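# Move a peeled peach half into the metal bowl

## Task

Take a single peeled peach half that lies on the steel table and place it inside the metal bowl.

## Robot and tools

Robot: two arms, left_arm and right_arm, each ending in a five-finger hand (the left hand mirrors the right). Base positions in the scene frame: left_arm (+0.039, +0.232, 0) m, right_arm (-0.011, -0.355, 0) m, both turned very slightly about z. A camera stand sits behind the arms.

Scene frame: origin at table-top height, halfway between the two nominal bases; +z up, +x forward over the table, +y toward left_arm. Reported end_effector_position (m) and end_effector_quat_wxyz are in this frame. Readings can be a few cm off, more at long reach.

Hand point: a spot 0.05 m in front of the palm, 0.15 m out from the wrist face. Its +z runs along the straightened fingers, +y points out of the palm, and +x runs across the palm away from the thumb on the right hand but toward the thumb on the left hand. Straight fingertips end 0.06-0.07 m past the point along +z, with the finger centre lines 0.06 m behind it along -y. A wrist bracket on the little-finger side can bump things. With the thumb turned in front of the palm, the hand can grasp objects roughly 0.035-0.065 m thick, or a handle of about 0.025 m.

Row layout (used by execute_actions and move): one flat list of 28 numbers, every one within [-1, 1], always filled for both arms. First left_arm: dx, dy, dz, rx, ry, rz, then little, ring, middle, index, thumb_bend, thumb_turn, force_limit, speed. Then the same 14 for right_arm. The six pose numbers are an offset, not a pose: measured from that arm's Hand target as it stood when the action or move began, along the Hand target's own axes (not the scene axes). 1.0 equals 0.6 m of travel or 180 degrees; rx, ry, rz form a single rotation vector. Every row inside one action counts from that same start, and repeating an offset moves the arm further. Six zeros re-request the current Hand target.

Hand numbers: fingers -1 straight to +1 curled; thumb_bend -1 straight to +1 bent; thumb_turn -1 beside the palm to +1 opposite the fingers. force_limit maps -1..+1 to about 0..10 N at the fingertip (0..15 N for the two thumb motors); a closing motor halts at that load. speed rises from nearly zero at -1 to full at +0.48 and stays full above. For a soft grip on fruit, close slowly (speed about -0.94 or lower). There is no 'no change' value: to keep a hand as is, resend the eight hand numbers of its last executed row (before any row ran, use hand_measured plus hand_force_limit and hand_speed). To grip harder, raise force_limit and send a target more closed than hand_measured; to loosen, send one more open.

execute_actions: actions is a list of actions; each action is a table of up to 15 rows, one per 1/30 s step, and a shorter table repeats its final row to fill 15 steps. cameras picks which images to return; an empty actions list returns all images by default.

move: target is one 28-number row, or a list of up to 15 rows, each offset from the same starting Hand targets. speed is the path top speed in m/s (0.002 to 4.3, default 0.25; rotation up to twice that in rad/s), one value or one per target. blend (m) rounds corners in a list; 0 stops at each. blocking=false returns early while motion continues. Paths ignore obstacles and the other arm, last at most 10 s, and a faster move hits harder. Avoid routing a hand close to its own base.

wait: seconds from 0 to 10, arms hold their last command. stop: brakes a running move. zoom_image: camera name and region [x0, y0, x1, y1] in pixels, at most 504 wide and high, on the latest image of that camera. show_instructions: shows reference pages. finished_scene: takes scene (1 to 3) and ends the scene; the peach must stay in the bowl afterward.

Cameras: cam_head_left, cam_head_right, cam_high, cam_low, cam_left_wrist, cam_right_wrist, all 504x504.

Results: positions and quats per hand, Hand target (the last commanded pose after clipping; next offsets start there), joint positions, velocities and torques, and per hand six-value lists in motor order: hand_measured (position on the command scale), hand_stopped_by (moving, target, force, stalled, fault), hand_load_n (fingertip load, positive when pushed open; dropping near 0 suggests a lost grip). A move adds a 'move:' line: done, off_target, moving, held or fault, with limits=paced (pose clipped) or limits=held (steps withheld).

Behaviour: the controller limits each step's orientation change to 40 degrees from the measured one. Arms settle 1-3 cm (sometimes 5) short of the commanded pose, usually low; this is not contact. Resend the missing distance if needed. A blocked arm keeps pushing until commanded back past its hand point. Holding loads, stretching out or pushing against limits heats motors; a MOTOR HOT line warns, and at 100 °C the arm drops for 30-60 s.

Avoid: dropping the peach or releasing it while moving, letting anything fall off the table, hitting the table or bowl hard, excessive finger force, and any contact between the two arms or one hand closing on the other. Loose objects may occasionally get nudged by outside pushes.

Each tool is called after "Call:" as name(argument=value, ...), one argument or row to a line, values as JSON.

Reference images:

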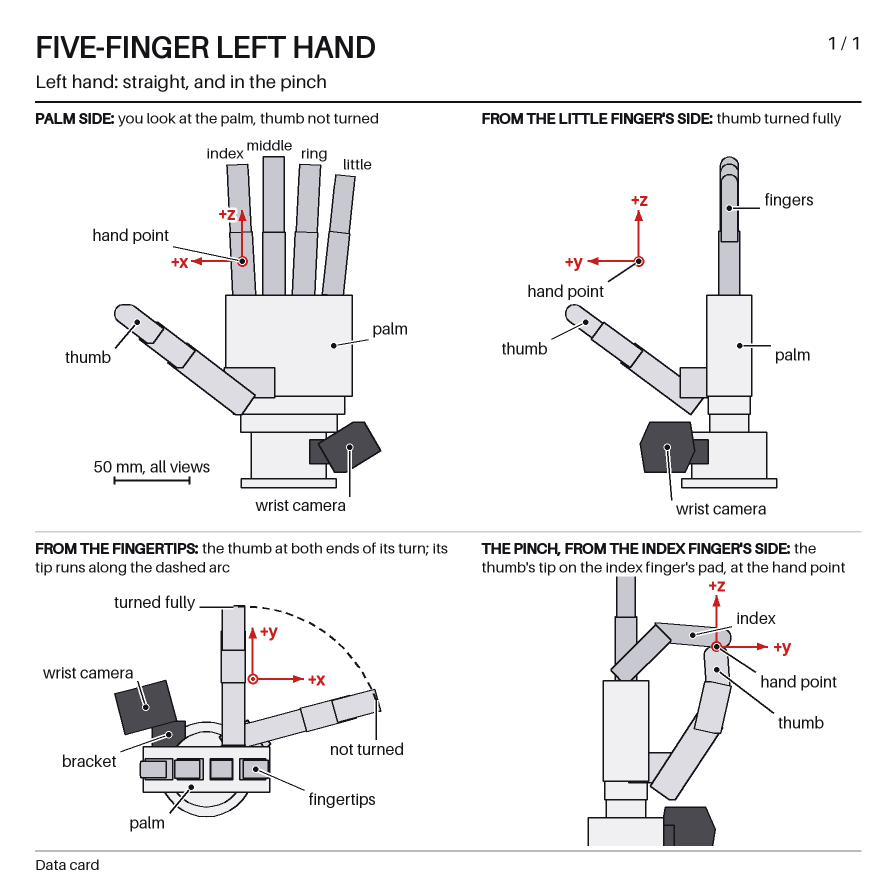

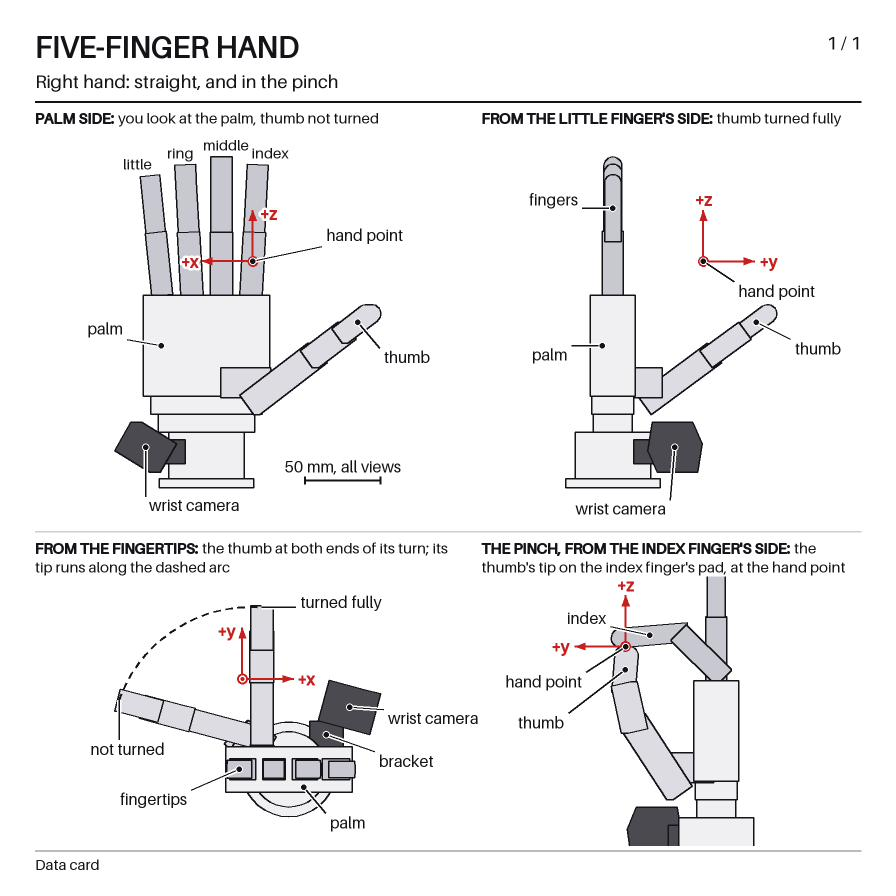

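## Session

Call:
execute_actions(
  actions=[],
)

Call:
zoom_image(
  camera="cam_head_left",
  region=[60, 180, 480, 360],
)

Call:
zoom_image(
  camera="cam_high",
  region=[170, 90, 420, 480],
)

Scene clock: 0.00 s.
left_arm: end_effector_position=(+0.2333, +0.1762, +0.1864) hand_measured=(-1.000, -1.000, -1.000, -1.000, -1.000, -1.000) hand_load_n=(+0.0, +0.0, +0.0, +0.0, +0.0, +0.0) hand_stopped_by=(target, target, target, target, target, target) hand_force_limit=0.00 hand_speed=-0.80 end_effector_quat_wxyz=(+0.190, +0.833, -0.465, +0.233) | right_arm: end_effector_position=(+0.4256, -0.3056, +0.3124) hand_measured=(-1.000, -1.000, -1.000, -1.000, -1.000, -1.000) hand_load_n=(+0.0, +0.0, +0.0, +0.0, +0.0, +0.0) hand_stopped_by=(target, target, target, target, target, target) hand_force_limit=0.00 hand_speed=-0.80 end_effector_quat_wxyz=(-0.167, +0.545, -0.370, +0.734)
Joint positions: left_arm=[0.501 0.92 0.717 -1.438 0.607 -0.052] | right_arm=[0.511 0.978 0.585 0.598 0.863 -0.906]
Joint velocities: within noise
Joint torques (N m): no reading
Heat: left arm: hottest elbow 31 °C; right arm: hottest elbow 30 °C.
Hand target: left_arm +0.2377, +0.1786, +0.1916; +0.183, +0.832, -0.467, +0.237 | right_arm +0.4296, -0.3034, +0.3299; -0.177, +0.531, -0.374, +0.739
camera_calibration:
cam_left_wrist: T_world_to_cam=[[0.950975, 0.301701, 0.0679894, -0.289337], [0.0640572, -0.407226, 0.911078, -0.11136], [0.30256, -0.862058, -0.406588, 0.273003], [0, 0, 0, 1]] pos_world=[0.199685, 0.277289, 0.232129]
cam_right_wrist: T_world_to_cam=[[-0.284867, -0.81053, -0.511755, 0.0324854], [-0.255083, 0.578723, -0.774605, 0.52021], [0.924004, -0.0901193, -0.371611, -0.192583], [0, 0, 0, 1]] pos_world=[0.319898, -0.292083, 0.348016]

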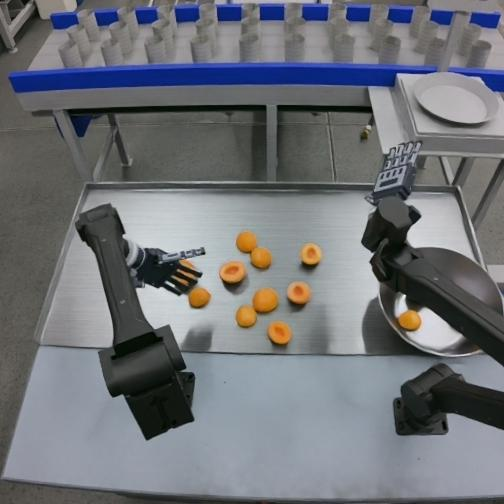

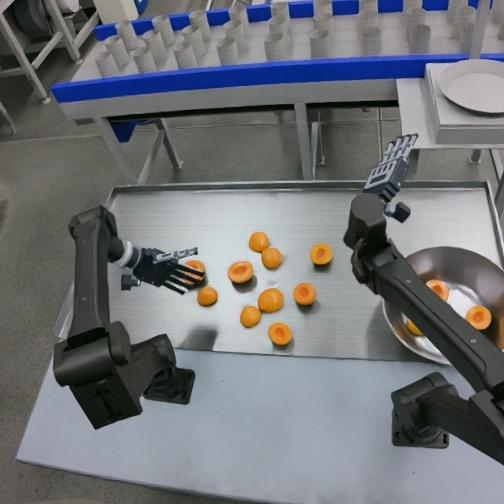

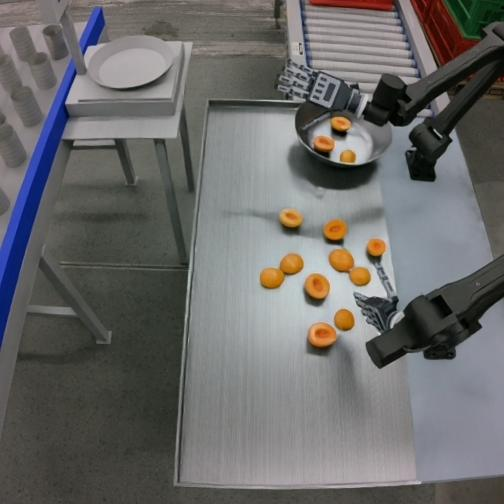

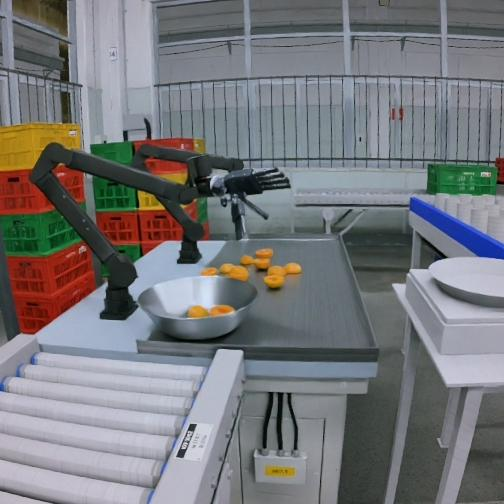

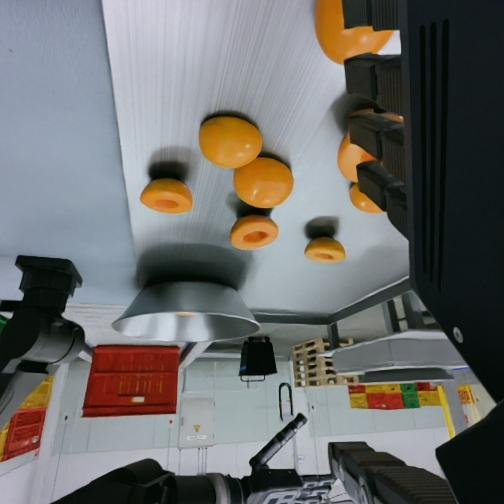

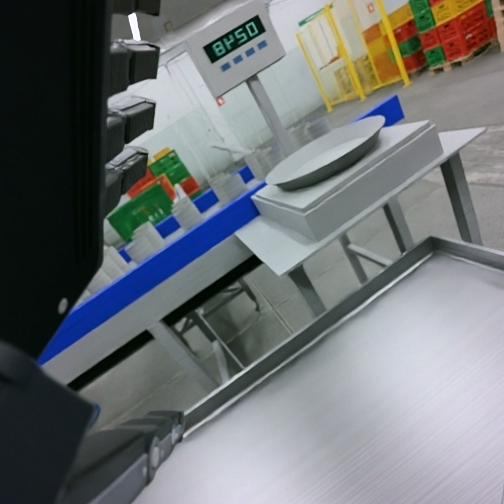

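Scaled by 1.200 from the camera's 504x504 image, which has a finer 720x720 frame.

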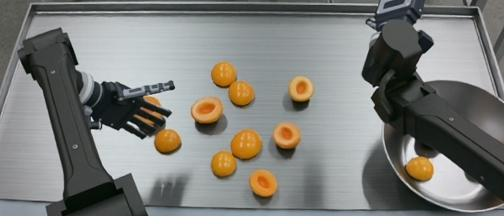

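Scaled by 1.292 from the camera's 504x504 image, which has a finer 720x720 frame.

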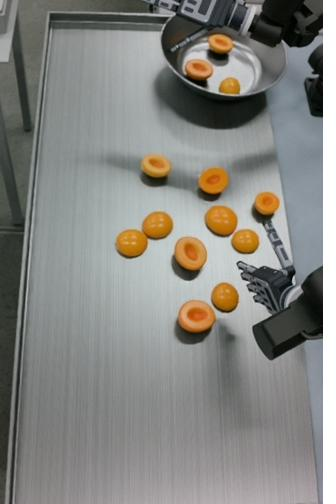

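Call:
move(
  target=[0,0,0,0,0,0,-1,-1,-1,-1,-1,-1,0,-0.8, -0.4692,0.0493,-0.1507,-0.1168,-0.3406,0.1415,-1,-1,-0.5,-0.5,-0.9,1,-0.2,0.2],
  speed=0.35,
  cameras=["cam_right_wrist","cam_head_right","cam_high"],
)

Scene clock: 21.70 s.
left_arm: end_effector_position=(+0.2333, +0.1762, +0.1864) hand_measured=(-1.000, -1.000, -1.000, -1.000, -1.000, -1.000) hand_load_n=(+0.0, +0.0, +0.0, +0.0, +0.0, +0.0) hand_stopped_by=(target, target, target, target, target, target) hand_force_limit=0.00 hand_speed=-0.80 end_effector_quat_wxyz=(+0.190, +0.833, -0.465, +0.233) | right_arm: end_effector_position=(+0.4191, -0.1126, +0.0838) hand_measured=(-1.000, -1.000, -0.500, -0.500, -0.900, +1.000) hand_load_n=(+0.0, +0.0, +0.0, +0.0, +0.0, +0.0) hand_stopped_by=(target, target, target, target, target, target) hand_force_limit=-0.20 hand_speed=0.20 end_effector_quat_wxyz=(-0.376, +0.775, -0.456, +0.224)
Joint positions: left_arm=[0.501 0.92 0.717 -1.438 0.607 -0.052] | right_arm=[0.448 1.355 0.748 -0.059 -0.05 -0.045]
Joint torques (N m): left_arm=[0.62 -2.78 8.53 -0.09 0.37 0.12] | right_arm=[-1.73 -7 13.74 1.25 -0.25 0.08]
Heat: left arm: hottest elbow 33 °C; right arm: hottest elbow 32 °C.
Hand target: left_arm +0.2377, +0.1786, +0.1916; +0.183, +0.832, -0.467, +0.237 | right_arm +0.4474, -0.1040, +0.1103; -0.397, +0.760, -0.456, +0.238
Off the commanded pose: left_arm 0.007 m, 1 deg | right_arm 0.040 m, 3 deg.
move: off_target (right_arm)
camera_calibration:
cam_right_wrist: T_world_to_cam=[[-0.407311, -0.548224, -0.730444, 0.169253], [-0.884048, 0.437433, 0.164655, 0.398842], [0.229252, 0.712813, -0.662828, 0.15193], [0, 0, 0, 1]] pos_world=[0.386704, -0.189975, 0.158662]
Images, in order (width x height): cam_head_right 504x504, cam_high 504x504, cam_right_wrist 504x504.

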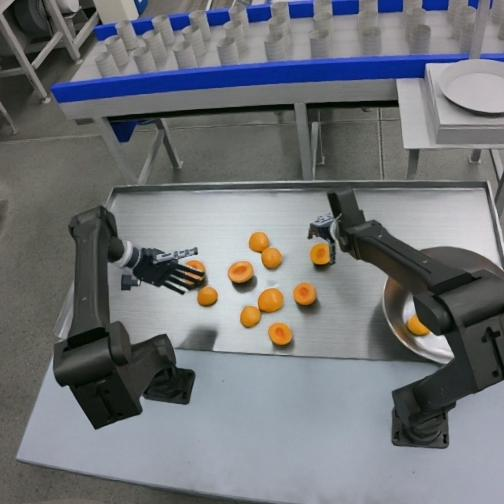

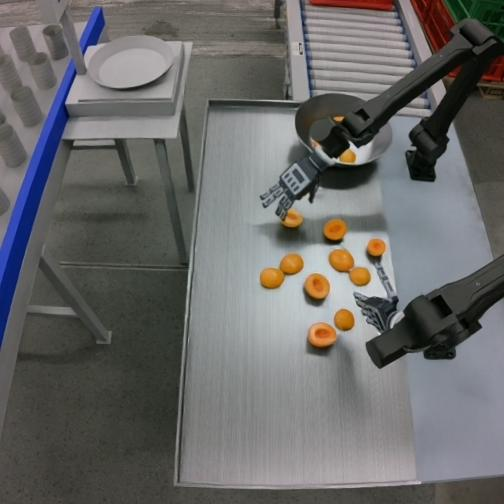

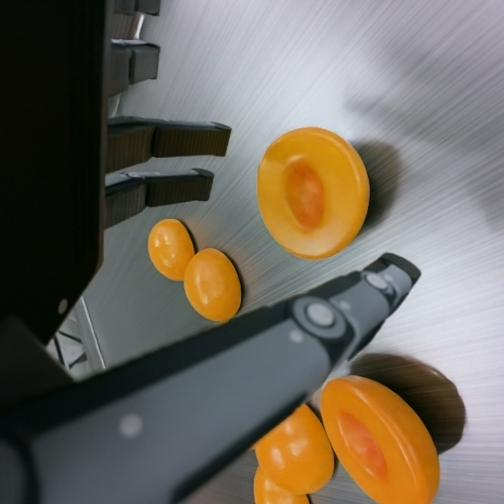

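Call:
move(
  target=[0,0,0,0,0,0,-1,-1,-1,-1,-1,-1,0,-0.8, -0.005,0.082,0.0525,0,0,0,-1,-1,-0.5,-0.5,-0.87,1,-0.2,0.2],
  speed=0.12,
  cameras=["cam_right_wrist"],
)

Scene clock: 32.53 s.
left_arm: end_effector_position=(+0.2333, +0.1762, +0.1864) hand_measured=(-1.000, -1.000, -1.000, -1.000, -1.000, -1.000) hand_load_n=(+0.0, +0.0, +0.0, +0.0, +0.0, +0.0) hand_stopped_by=(target, target, target, target, target, target) hand_force_limit=0.00 hand_speed=-0.80 end_effector_quat_wxyz=(+0.190, +0.833, -0.465, +0.233) | right_arm: end_effector_position=(+0.4435, -0.1011, +0.0583) hand_measured=(-1.000, -1.000, -0.500, -0.500, -0.870, +1.000) hand_load_n=(+0.0, -0.5, +0.0, +0.0, +0.0, +0.0) hand_stopped_by=(target, target, target, target, target, target) hand_force_limit=-0.20 hand_speed=0.20 end_effector_quat_wxyz=(-0.397, +0.763, -0.451, +0.238)
Joint positions: left_arm=[0.501 0.92 0.717 -1.438 0.607 -0.052] | right_arm=[0.448 1.466 0.742 0.113 -0.049 -0.04]
Joint torques (N m): left_arm=[0.62 -2.73 8.53 -0.09 0.36 0.11] | right_arm=[-0.67 -7.59 7.3 1.94 -0.01 0.05]
Heat: left arm: hottest elbow 34 °C; right arm: hottest elbow 34 °C.
Hand target: left_arm +0.2377, +0.1786, +0.1916; +0.183, +0.832, -0.467, +0.237 | right_arm +0.4438, -0.1025, +0.0517; -0.396, +0.760, -0.456, +0.238
Off the commanded pose: left_arm 0.007 m, 1 deg | right_arm 0.007 m, 1 deg.
move: done
camera_calibration:
cam_right_wrist: T_world_to_cam=[[-0.372573, -0.526886, -0.763925, 0.155579], [-0.889691, 0.436889, 0.132584, 0.423886], [0.263893, 0.729054, -0.631538, 0.105703], [0, 0, 0, 1]] pos_world=[0.407197, -0.180282, 0.129405]
Images, in order (width x height): cam_right_wrist 504x504.

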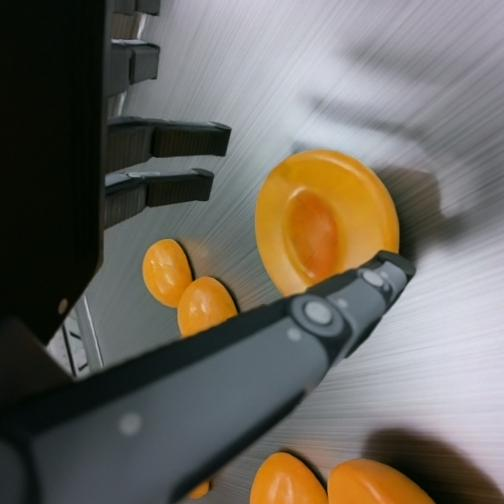

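Call:
move(
  target=[0,0,0,0,0,0,-1,-1,-1,-1,-1,-1,0,-0.8, -0.0013,0.049,0.0028,0,0,0,-1,-1,-0.5,-0.5,-0.87,1,-0.2,0.2],
  speed=0.1,
  cameras=["cam_right_wrist"],
)

Scene clock: 37.03 s.
left_arm: end_effector_position=(+0.2333, +0.1762, +0.1864) hand_measured=(-1.000, -1.000, -1.000, -1.000, -1.000, -1.000) hand_load_n=(+0.0, +0.0, +0.0, +0.0, +0.0, +0.0) hand_stopped_by=(target, target, target, target, target, target) hand_force_limit=0.00 hand_speed=-0.80 end_effector_quat_wxyz=(+0.190, +0.833, -0.465, +0.233) | right_arm: end_effector_position=(+0.4299, -0.1074, +0.0326) hand_measured=(-1.000, -1.000, -0.500, -0.500, -0.870, +1.000) hand_load_n=(+0.0, +0.0, +0.0, +0.0, +0.0, +0.0) hand_stopped_by=(target, target, target, target, target, target) hand_force_limit=-0.20 hand_speed=0.20 end_effector_quat_wxyz=(-0.396, +0.763, -0.452, +0.238)
Joint positions: left_arm=[0.501 0.92 0.717 -1.438 0.607 -0.052] | right_arm=[0.448 1.489 0.676 0.203 -0.049 -0.04]
Joint torques (N m): left_arm=[0.67 -2.78 8.51 -0.09 0.37 0.12] | right_arm=[-0.97 -7.36 6.8 1.99 -0.01 0.04]
Heat: left arm: hottest elbow 35 °C; right arm: hottest elbow 34 °C.
Hand target: left_arm +0.2377, +0.1786, +0.1916; +0.183, +0.832, -0.467, +0.237 | right_arm +0.4299, -0.1090, +0.0268; -0.397, +0.760, -0.456, +0.238
Off the commanded pose: left_arm 0.007 m, 1 deg | right_arm 0.006 m, 1 deg.
move: done
camera_calibration:
cam_right_wrist: T_world_to_cam=[[-0.373091, -0.526691, -0.763806, 0.127864], [-0.88953, 0.437051, 0.133129, 0.417843], [0.263704, 0.729097, -0.631567, 0.0978038], [0, 0, 0, 1]] pos_world=[0.393598, -0.186582, 0.103806]
Images, in order (width x height): cam_right_wrist 504x504.

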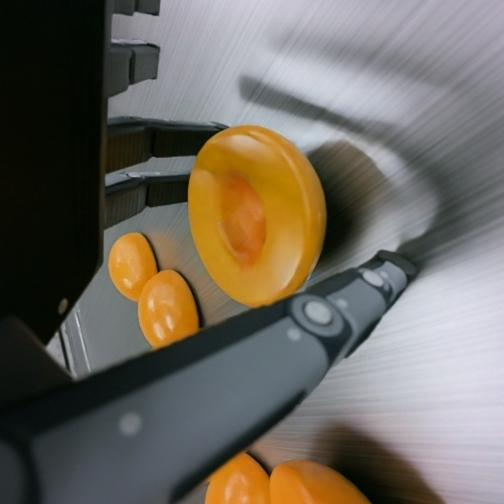

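Call:
move(
  target=[
    [0,0,0,0,0,0,-1,-1,-1,-1,-1,-1,0,-0.8, -0.01,-0.0122,0.0117,0,0,0,-1,-1,-0.5,-0.5,-0.87,1,-0.2,0.2],
    [0,0,0,0,0,0,-1,-1,-1,-1,-1,-1,0,-0.8, -0.01,-0.0122,0.0117,0,0,0,-1,-1,0.4,0.4,0.1,1,-0.2,-0.7],
  ],
  speed=0.1,
  cameras=["cam_right_wrist"],
)

Scene clock: 44.37 s.
left_arm: end_effector_position=(+0.2333, +0.1762, +0.1864) hand_measured=(-1.000, -1.000, -1.000, -1.000, -1.000, -1.000) hand_load_n=(+0.0, +0.0, +0.0, +0.0, +0.0, +0.0) hand_stopped_by=(target, target, target, target, target, target) hand_force_limit=0.00 hand_speed=-0.80 end_effector_quat_wxyz=(+0.190, +0.833, -0.465, +0.233) | right_arm: end_effector_position=(+0.4321, -0.1057, +0.0317) hand_measured=(-1.000, -1.000, -0.120, -0.118, -0.680, +1.000) hand_load_n=(+0.5, +0.0, +4.5, +4.5, +10.0, +0.5) hand_stopped_by=(target, target, force, force, force, target) hand_force_limit=-0.20 hand_speed=-0.70 end_effector_quat_wxyz=(-0.398, +0.759, -0.456, +0.241)
Joint positions: left_arm=[0.501 0.92 0.717 -1.438 0.607 -0.052] | right_arm=[0.453 1.497 0.676 0.218 -0.035 -0.028]
Joint torques (N m): left_arm=[0.56 -2.73 8.54 -0.09 0.36 0.12] | right_arm=[0.09 -6.71 9.02 1.05 0.02 0.04]
Heat: left arm: hottest elbow 35 °C; right arm: hottest elbow 34 °C.
Hand target: left_arm +0.2377, +0.1786, +0.1916; +0.183, +0.832, -0.467, +0.237 | right_arm +0.4358, -0.0990, +0.0288; -0.397, +0.760, -0.456, +0.238
Off the commanded pose: left_arm 0.007 m, 1 deg | right_arm 0.008 m, 0 deg.
move: done
camera_calibration:
cam_right_wrist: T_world_to_cam=[[-0.375745, -0.518288, -0.768241, 0.13092], [-0.884576, 0.447744, 0.130577, 0.418196], [0.276299, 0.728631, -0.626703, 0.0897448], [0, 0, 0, 1]] pos_world=[0.394322, -0.184781, 0.102214]
Images, in order (width x height): cam_right_wrist 504x504.

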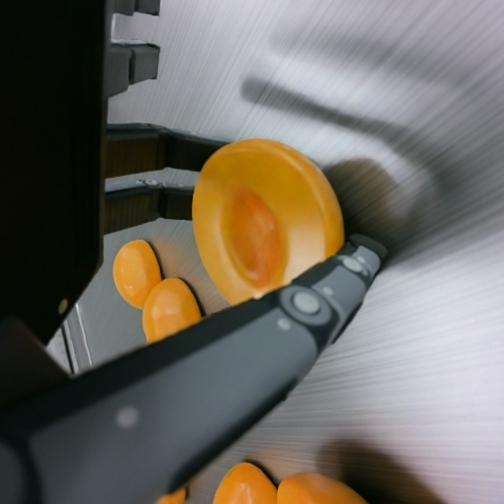

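Call:
move(
  target=[0,0,0,0,0,0,-1,-1,-1,-1,-1,-1,0,-0.8, 0,-0.1092,-0.0765,0,0,0,-1,-1,0.4,0.4,0.1,1,-0.2,-0.7],
  speed=0.1,
  cameras=["cam_right_wrist"],
)

Scene clock: 48.53 s.
left_arm: end_effector_position=(+0.2333, +0.1762, +0.1864) hand_measured=(-1.000, -1.000, -1.000, -1.000, -1.000, -1.000) hand_load_n=(+0.5, +0.0, +0.0, +0.0, +0.0, +0.0) hand_stopped_by=(target, target, target, target, target, target) hand_force_limit=0.00 hand_speed=-0.80 end_effector_quat_wxyz=(+0.190, +0.833, -0.465, +0.233) | right_arm: end_effector_position=(+0.4126, -0.1150, +0.0720) hand_measured=(-1.000, -1.000, -0.120, -0.118, -0.680, +1.000) hand_load_n=(+0.0, +0.0, +4.0, +5.0, +10.5, +0.5) hand_stopped_by=(target, target, force, force, force, target) hand_force_limit=-0.20 hand_speed=-0.70 end_effector_quat_wxyz=(-0.369, +0.773, -0.466, +0.222)
Joint positions: left_arm=[0.501 0.92 0.717 -1.438 0.607 -0.052] | right_arm=[0.453 1.361 0.724 -0.043 -0.035 -0.028]
Joint torques (N m): left_arm=[0.62 -2.67 8.57 -0.09 0.37 0.12] | right_arm=[0.09 -8.82 13.57 0.91 -0.04 0.03]
Heat: left arm: hottest elbow 36 °C; right arm: hottest elbow 34 °C.
Hand target: left_arm +0.2377, +0.1786, +0.1916; +0.183, +0.832, -0.467, +0.237 | right_arm +0.4357, -0.0991, +0.1087; -0.396, +0.760, -0.456, +0.238
Off the commanded pose: left_arm 0.007 m, 1 deg | right_arm 0.046 m, 4 deg.
move: off_target (right_arm)
camera_calibration:
cam_right_wrist: T_world_to_cam=[[-0.428086, -0.542968, -0.722446, 0.165349], [-0.873662, 0.453149, 0.177117, 0.392687], [0.231207, 0.706995, -0.668357, 0.146261], [0, 0, 0, 1]] pos_world=[0.380043, -0.191572, 0.147659]
Images, in order (width x height): cam_right_wrist 504x504.

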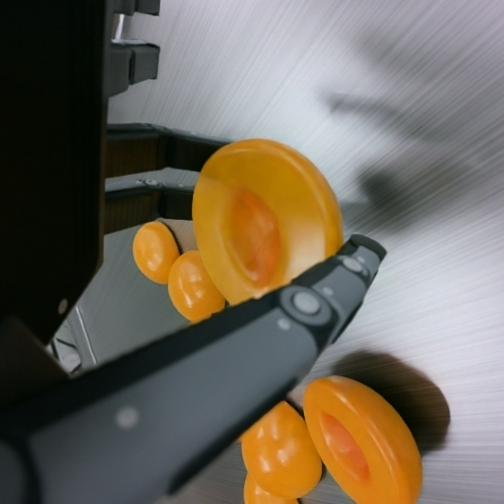

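Call:
move(
  target=[
    [0,0,0,0,0,0,-1,-1,-1,-1,-1,-1,0,-0.8, 0.047,-0.099,-0.182,0,0.06,0.042,-1,-1,0.4,0.4,0.1,1,-0.2,-0.7],
    [0,0,0,0,0,0,-1,-1,-1,-1,-1,-1,0,-0.8, 0.3323,0.0988,-0.4937,0,0.182,0.1275,-1,-1,0.4,0.4,0.1,1,-0.2,-0.7],
  ],
  speed=0.25,
  blend=[0.04,0],
  cameras=["cam_right_wrist","cam_head_right","cam_high","cam_low","cam_head_left"],
)

Scene clock: 55.43 s.
left_arm: end_effector_position=(+0.2333, +0.1762, +0.1864) hand_measured=(-1.000, -1.000, -1.000, -1.000, -1.000, -1.000) hand_load_n=(+0.0, +0.0, +0.0, +0.0, +0.0, +0.0) hand_stopped_by=(target, target, target, target, target, target) hand_force_limit=0.00 hand_speed=-0.80 end_effector_quat_wxyz=(+0.190, +0.833, -0.465, +0.233) | right_arm: end_effector_position=(+0.2888, -0.4029, +0.2317) hand_measured=(-1.000, -1.000, -0.120, -0.118, -0.680, +1.000) hand_load_n=(+0.0, +0.0, +4.0, +4.5, +10.5, +0.5) hand_stopped_by=(target, target, force, force, force, target) hand_force_limit=-0.20 hand_speed=-0.70 end_effector_quat_wxyz=(+0.295, -0.559, +0.687, -0.358)
Joint positions: left_arm=[0.501 0.92 0.717 -1.438 0.607 -0.052] | right_arm=[-0.292 0.567 0.679 -0.72 -0.085 -0.053]
Joint torques (N m): left_arm=[0.62 -2.73 8.54 -0.1 0.37 0.12] | right_arm=[-1.67 0.97 9.73 0.92 -0.28 -0.06]
Heat: left arm: hottest elbow 36 °C; right arm: hottest elbow 36 °C.
Hand target: left_arm +0.2377, +0.1786, +0.1916; +0.183, +0.832, -0.467, +0.237 | right_arm +0.2852, -0.4053, +0.2297; +0.291, -0.558, +0.689, -0.359
Off the commanded pose: left_arm 0.007 m, 1 deg | right_arm 0.005 m, 0 deg.
move: done
camera_calibration:
cam_right_wrist: T_world_to_cam=[[-0.620632, -0.153914, -0.768848, 0.2944], [-0.396915, 0.907305, 0.138768, 0.440882], [0.676221, 0.39129, -0.624193, 0.219097], [0, 0, 0, 1]] pos_world=[0.209548, -0.440433, 0.301927]
Images, in order (width x height): cam_head_left 504x504, cam_head_right 504x504, cam_high 504x504, cam_low 504x504, cam_right_wrist 504x504.

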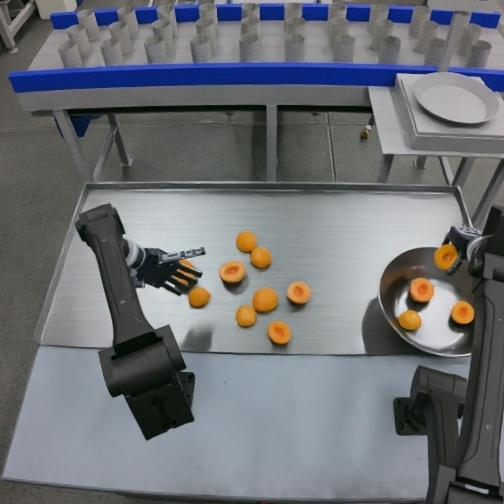

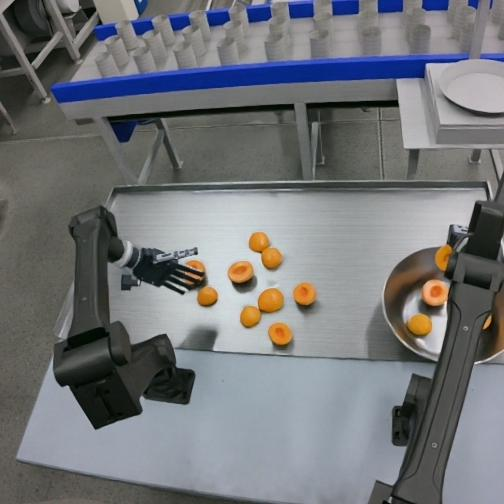

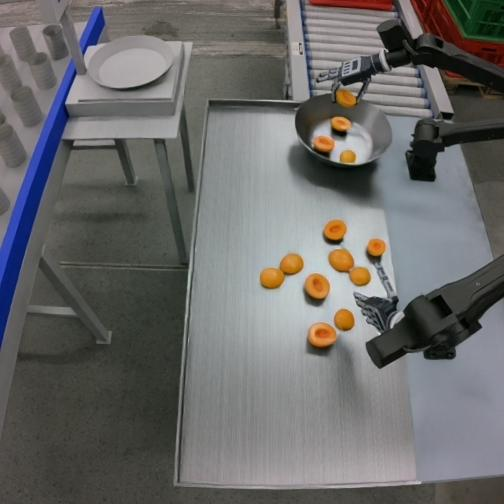

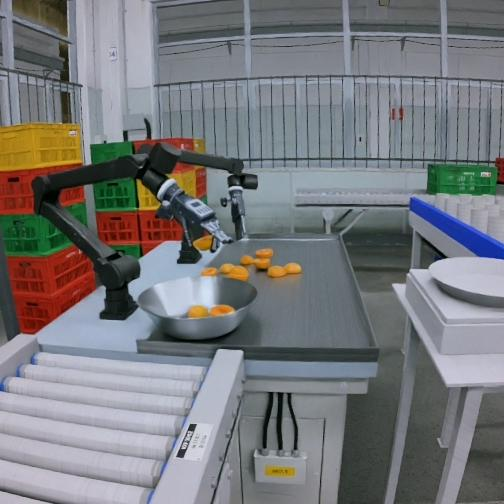

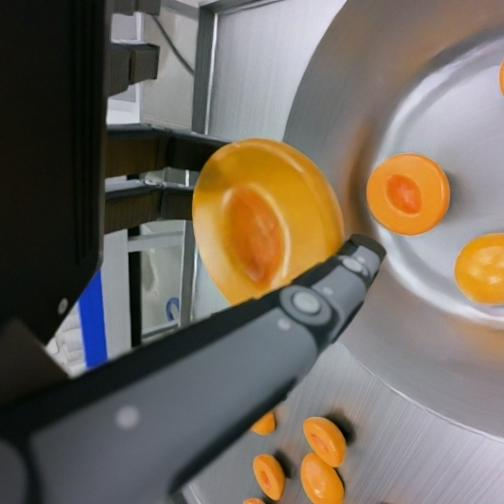

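Call:
move(
  target=[0,0,0,0,0,0,-1,-1,-1,-1,-1,-1,0,-0.8, 0.044,0.2302,0.1207,0,0,0,-1,-1,0.4,0.4,0.1,1,-0.2,-0.7],
  speed=0.12,
  cameras=["cam_right_wrist","cam_low","cam_head_left"],
)

Scene clock: 69.37 s.
left_arm: end_effector_position=(+0.2333, +0.1762, +0.1864) hand_measured=(-1.000, -1.000, -1.000, -1.000, -1.000, -1.000) hand_load_n=(+0.0, +0.0, +0.0, +0.0, +0.0, +0.0) hand_stopped_by=(target, target, target, target, target, target) hand_force_limit=0.00 hand_speed=-0.80 end_effector_quat_wxyz=(+0.190, +0.833, -0.465, +0.233) | right_arm: end_effector_position=(+0.2591, -0.4230, +0.0771) hand_measured=(-1.000, -1.000, -0.120, -0.118, -0.680, +1.000) hand_load_n=(-0.5, +0.0, +4.0, +4.5, +10.5, +0.5) hand_stopped_by=(target, target, force, force, force, target) hand_force_limit=-0.20 hand_speed=-0.70 end_effector_quat_wxyz=(+0.292, -0.560, +0.690, -0.354)
Joint positions: left_arm=[0.501 0.92 0.717 -1.438 0.607 -0.052] | right_arm=[-0.467 0.549 0.274 -0.362 -0.226 -0.156]
Joint torques (N m): left_arm=[0.67 -2.67 8.55 -0.08 0.37 0.12] | right_arm=[-1.67 3.02 9.28 1.76 -0.37 -0.04]
Heat: left arm: hottest elbow 37 °C; right arm: hottest elbow 36 °C.
Hand target: left_arm +0.2377, +0.1786, +0.1916; +0.183, +0.832, -0.467, +0.237 | right_arm +0.2605, -0.4269, +0.0750; +0.291, -0.558, +0.689, -0.359
Off the commanded pose: left_arm 0.007 m, 1 deg | right_arm 0.005 m, 1 deg.
move: done
camera_calibration:
cam_right_wrist: T_world_to_cam=[[-0.629475, -0.150659, -0.762275, 0.157133], [-0.39501, 0.906846, 0.146961, 0.467458], [0.669124, 0.393615, -0.630349, 0.153947], [0, 0, 0, 1]] pos_world=[0.180553, -0.460834, 0.148121]
Images, in order (width x height): cam_head_left 504x504, cam_low 504x504, cam_right_wrist 504x504.

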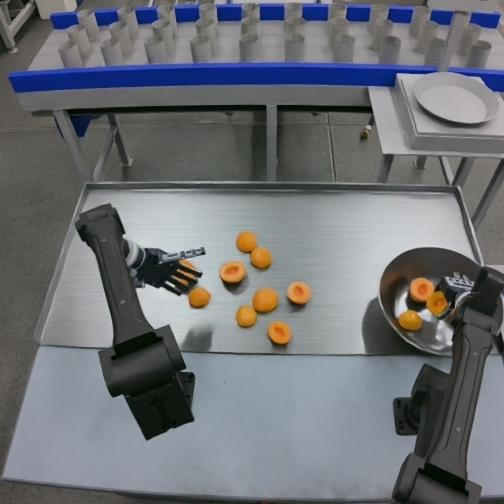

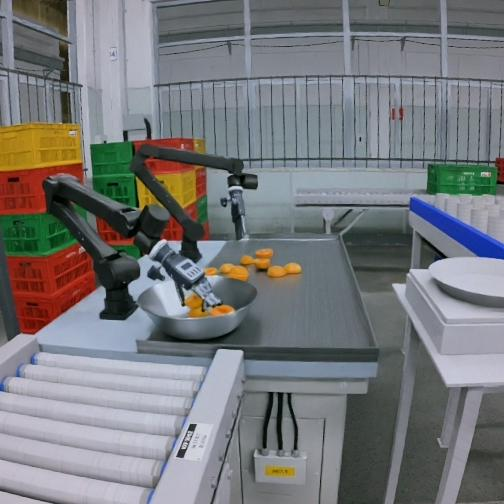

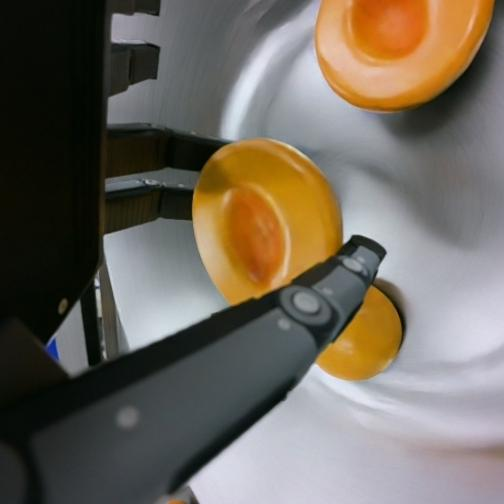

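Call:
move(
  target=[
    [0,0,0,0,0,0,-1,-1,-1,-1,-1,-1,0,-0.8, 0.0097,0.0288,-0.0063,0,0,0,-1,-1,0.4,0.4,0.1,1,-0.2,-0.7],
    [0,0,0,0,0,0,-1,-1,-1,-1,-1,-1,0,-0.8, 0.0097,0.0288,-0.0063,0,0,0,-1,-1,-0.5,-0.5,-0.95,1,-0.2,-0.3],
    [0,0,0,0,0,0,-1,-1,-1,-1,-1,-1,0,-0.8, 0.0097,-0.176,-0.1497,0,0,0,-1,-1,-0.5,-0.5,-0.95,1,-0.2,-0.3],
  ],
  speed=[0.08,0.08,0.2],
  cameras=["cam_right_wrist","cam_low","cam_head_left","cam_high"],
)

Scene clock: 79.60 s.
left_arm: end_effector_position=(+0.2333, +0.1762, +0.1864) hand_measured=(-1.000, -1.000, -1.000, -1.000, -1.000, -1.000) hand_load_n=(+0.0, +0.0, +0.0, +0.0, +0.0, +0.0) hand_stopped_by=(target, target, target, target, target, target) hand_force_limit=0.00 hand_speed=-0.80 end_effector_quat_wxyz=(+0.190, +0.833, -0.465, +0.233) | right_arm: end_effector_position=(+0.2385, -0.4221, +0.1721) hand_measured=(-1.000, -1.000, -0.500, -0.500, -0.950, +1.000) hand_load_n=(+0.0, +0.0, +0.0, +0.0, +0.0, +0.0) hand_stopped_by=(target, target, target, target, target, target) hand_force_limit=-0.20 hand_speed=-0.30 end_effector_quat_wxyz=(+0.282, -0.564, +0.704, -0.327)
Joint positions: left_arm=[0.501 0.92 0.717 -1.438 0.607 -0.052] | right_arm=[-0.527 0.476 0.539 -0.773 -0.273 -0.192]
Joint torques (N m): left_arm=[0.56 -2.67 8.53 -0.09 0.36 0.12] | right_arm=[-1.61 1.55 15.98 0.68 -0.41 -0.08]
Heat: left arm: hottest elbow 37 °C; right arm: hottest elbow 37 °C.
Hand target: left_arm +0.2377, +0.1786, +0.1916; +0.183, +0.832, -0.467, +0.237 | right_arm +0.2464, -0.4301, +0.2130; +0.291, -0.558, +0.689, -0.359
Off the commanded pose: left_arm 0.007 m, 1 deg | right_arm 0.042 m, 4 deg.
move: off_target (right_arm)
camera_calibration:
cam_right_wrist: T_world_to_cam=[[-0.671444, -0.123819, -0.730638, 0.232756], [-0.383303, 0.901838, 0.199418, 0.430625], [0.634225, 0.413954, -0.652994, 0.248128], [0, 0, 0, 1]] pos_world=[0.163974, -0.462248, 0.246212]
Images, in order (width x height): cam_head_left 504x504, cam_high 504x504, cam_low 504x504, cam_right_wrist 504x504.

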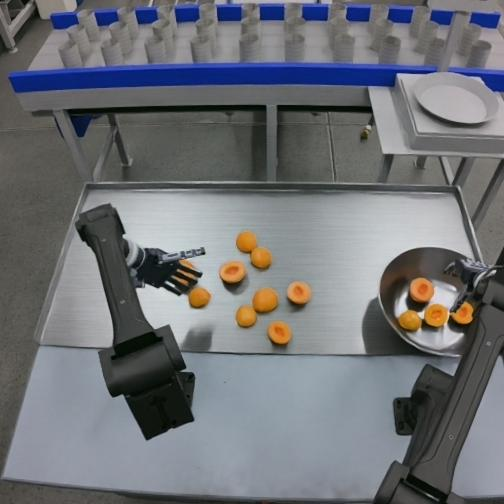

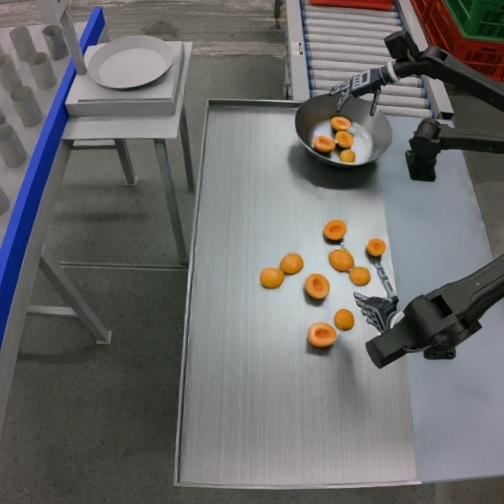

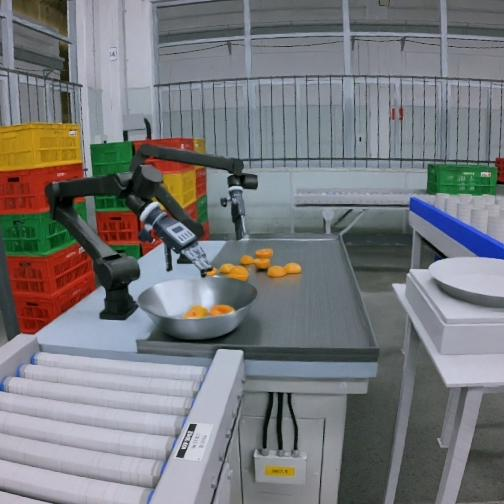

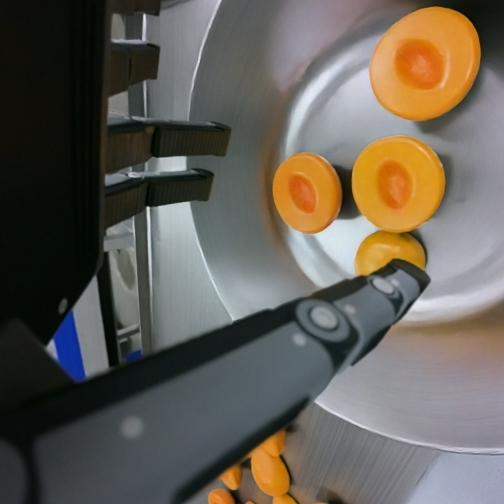

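The peach half is in the bowl, alongside the three pieces that were already there.

Call:
finished_scene(
  scene=3,
)

The scene is finished: the task was done.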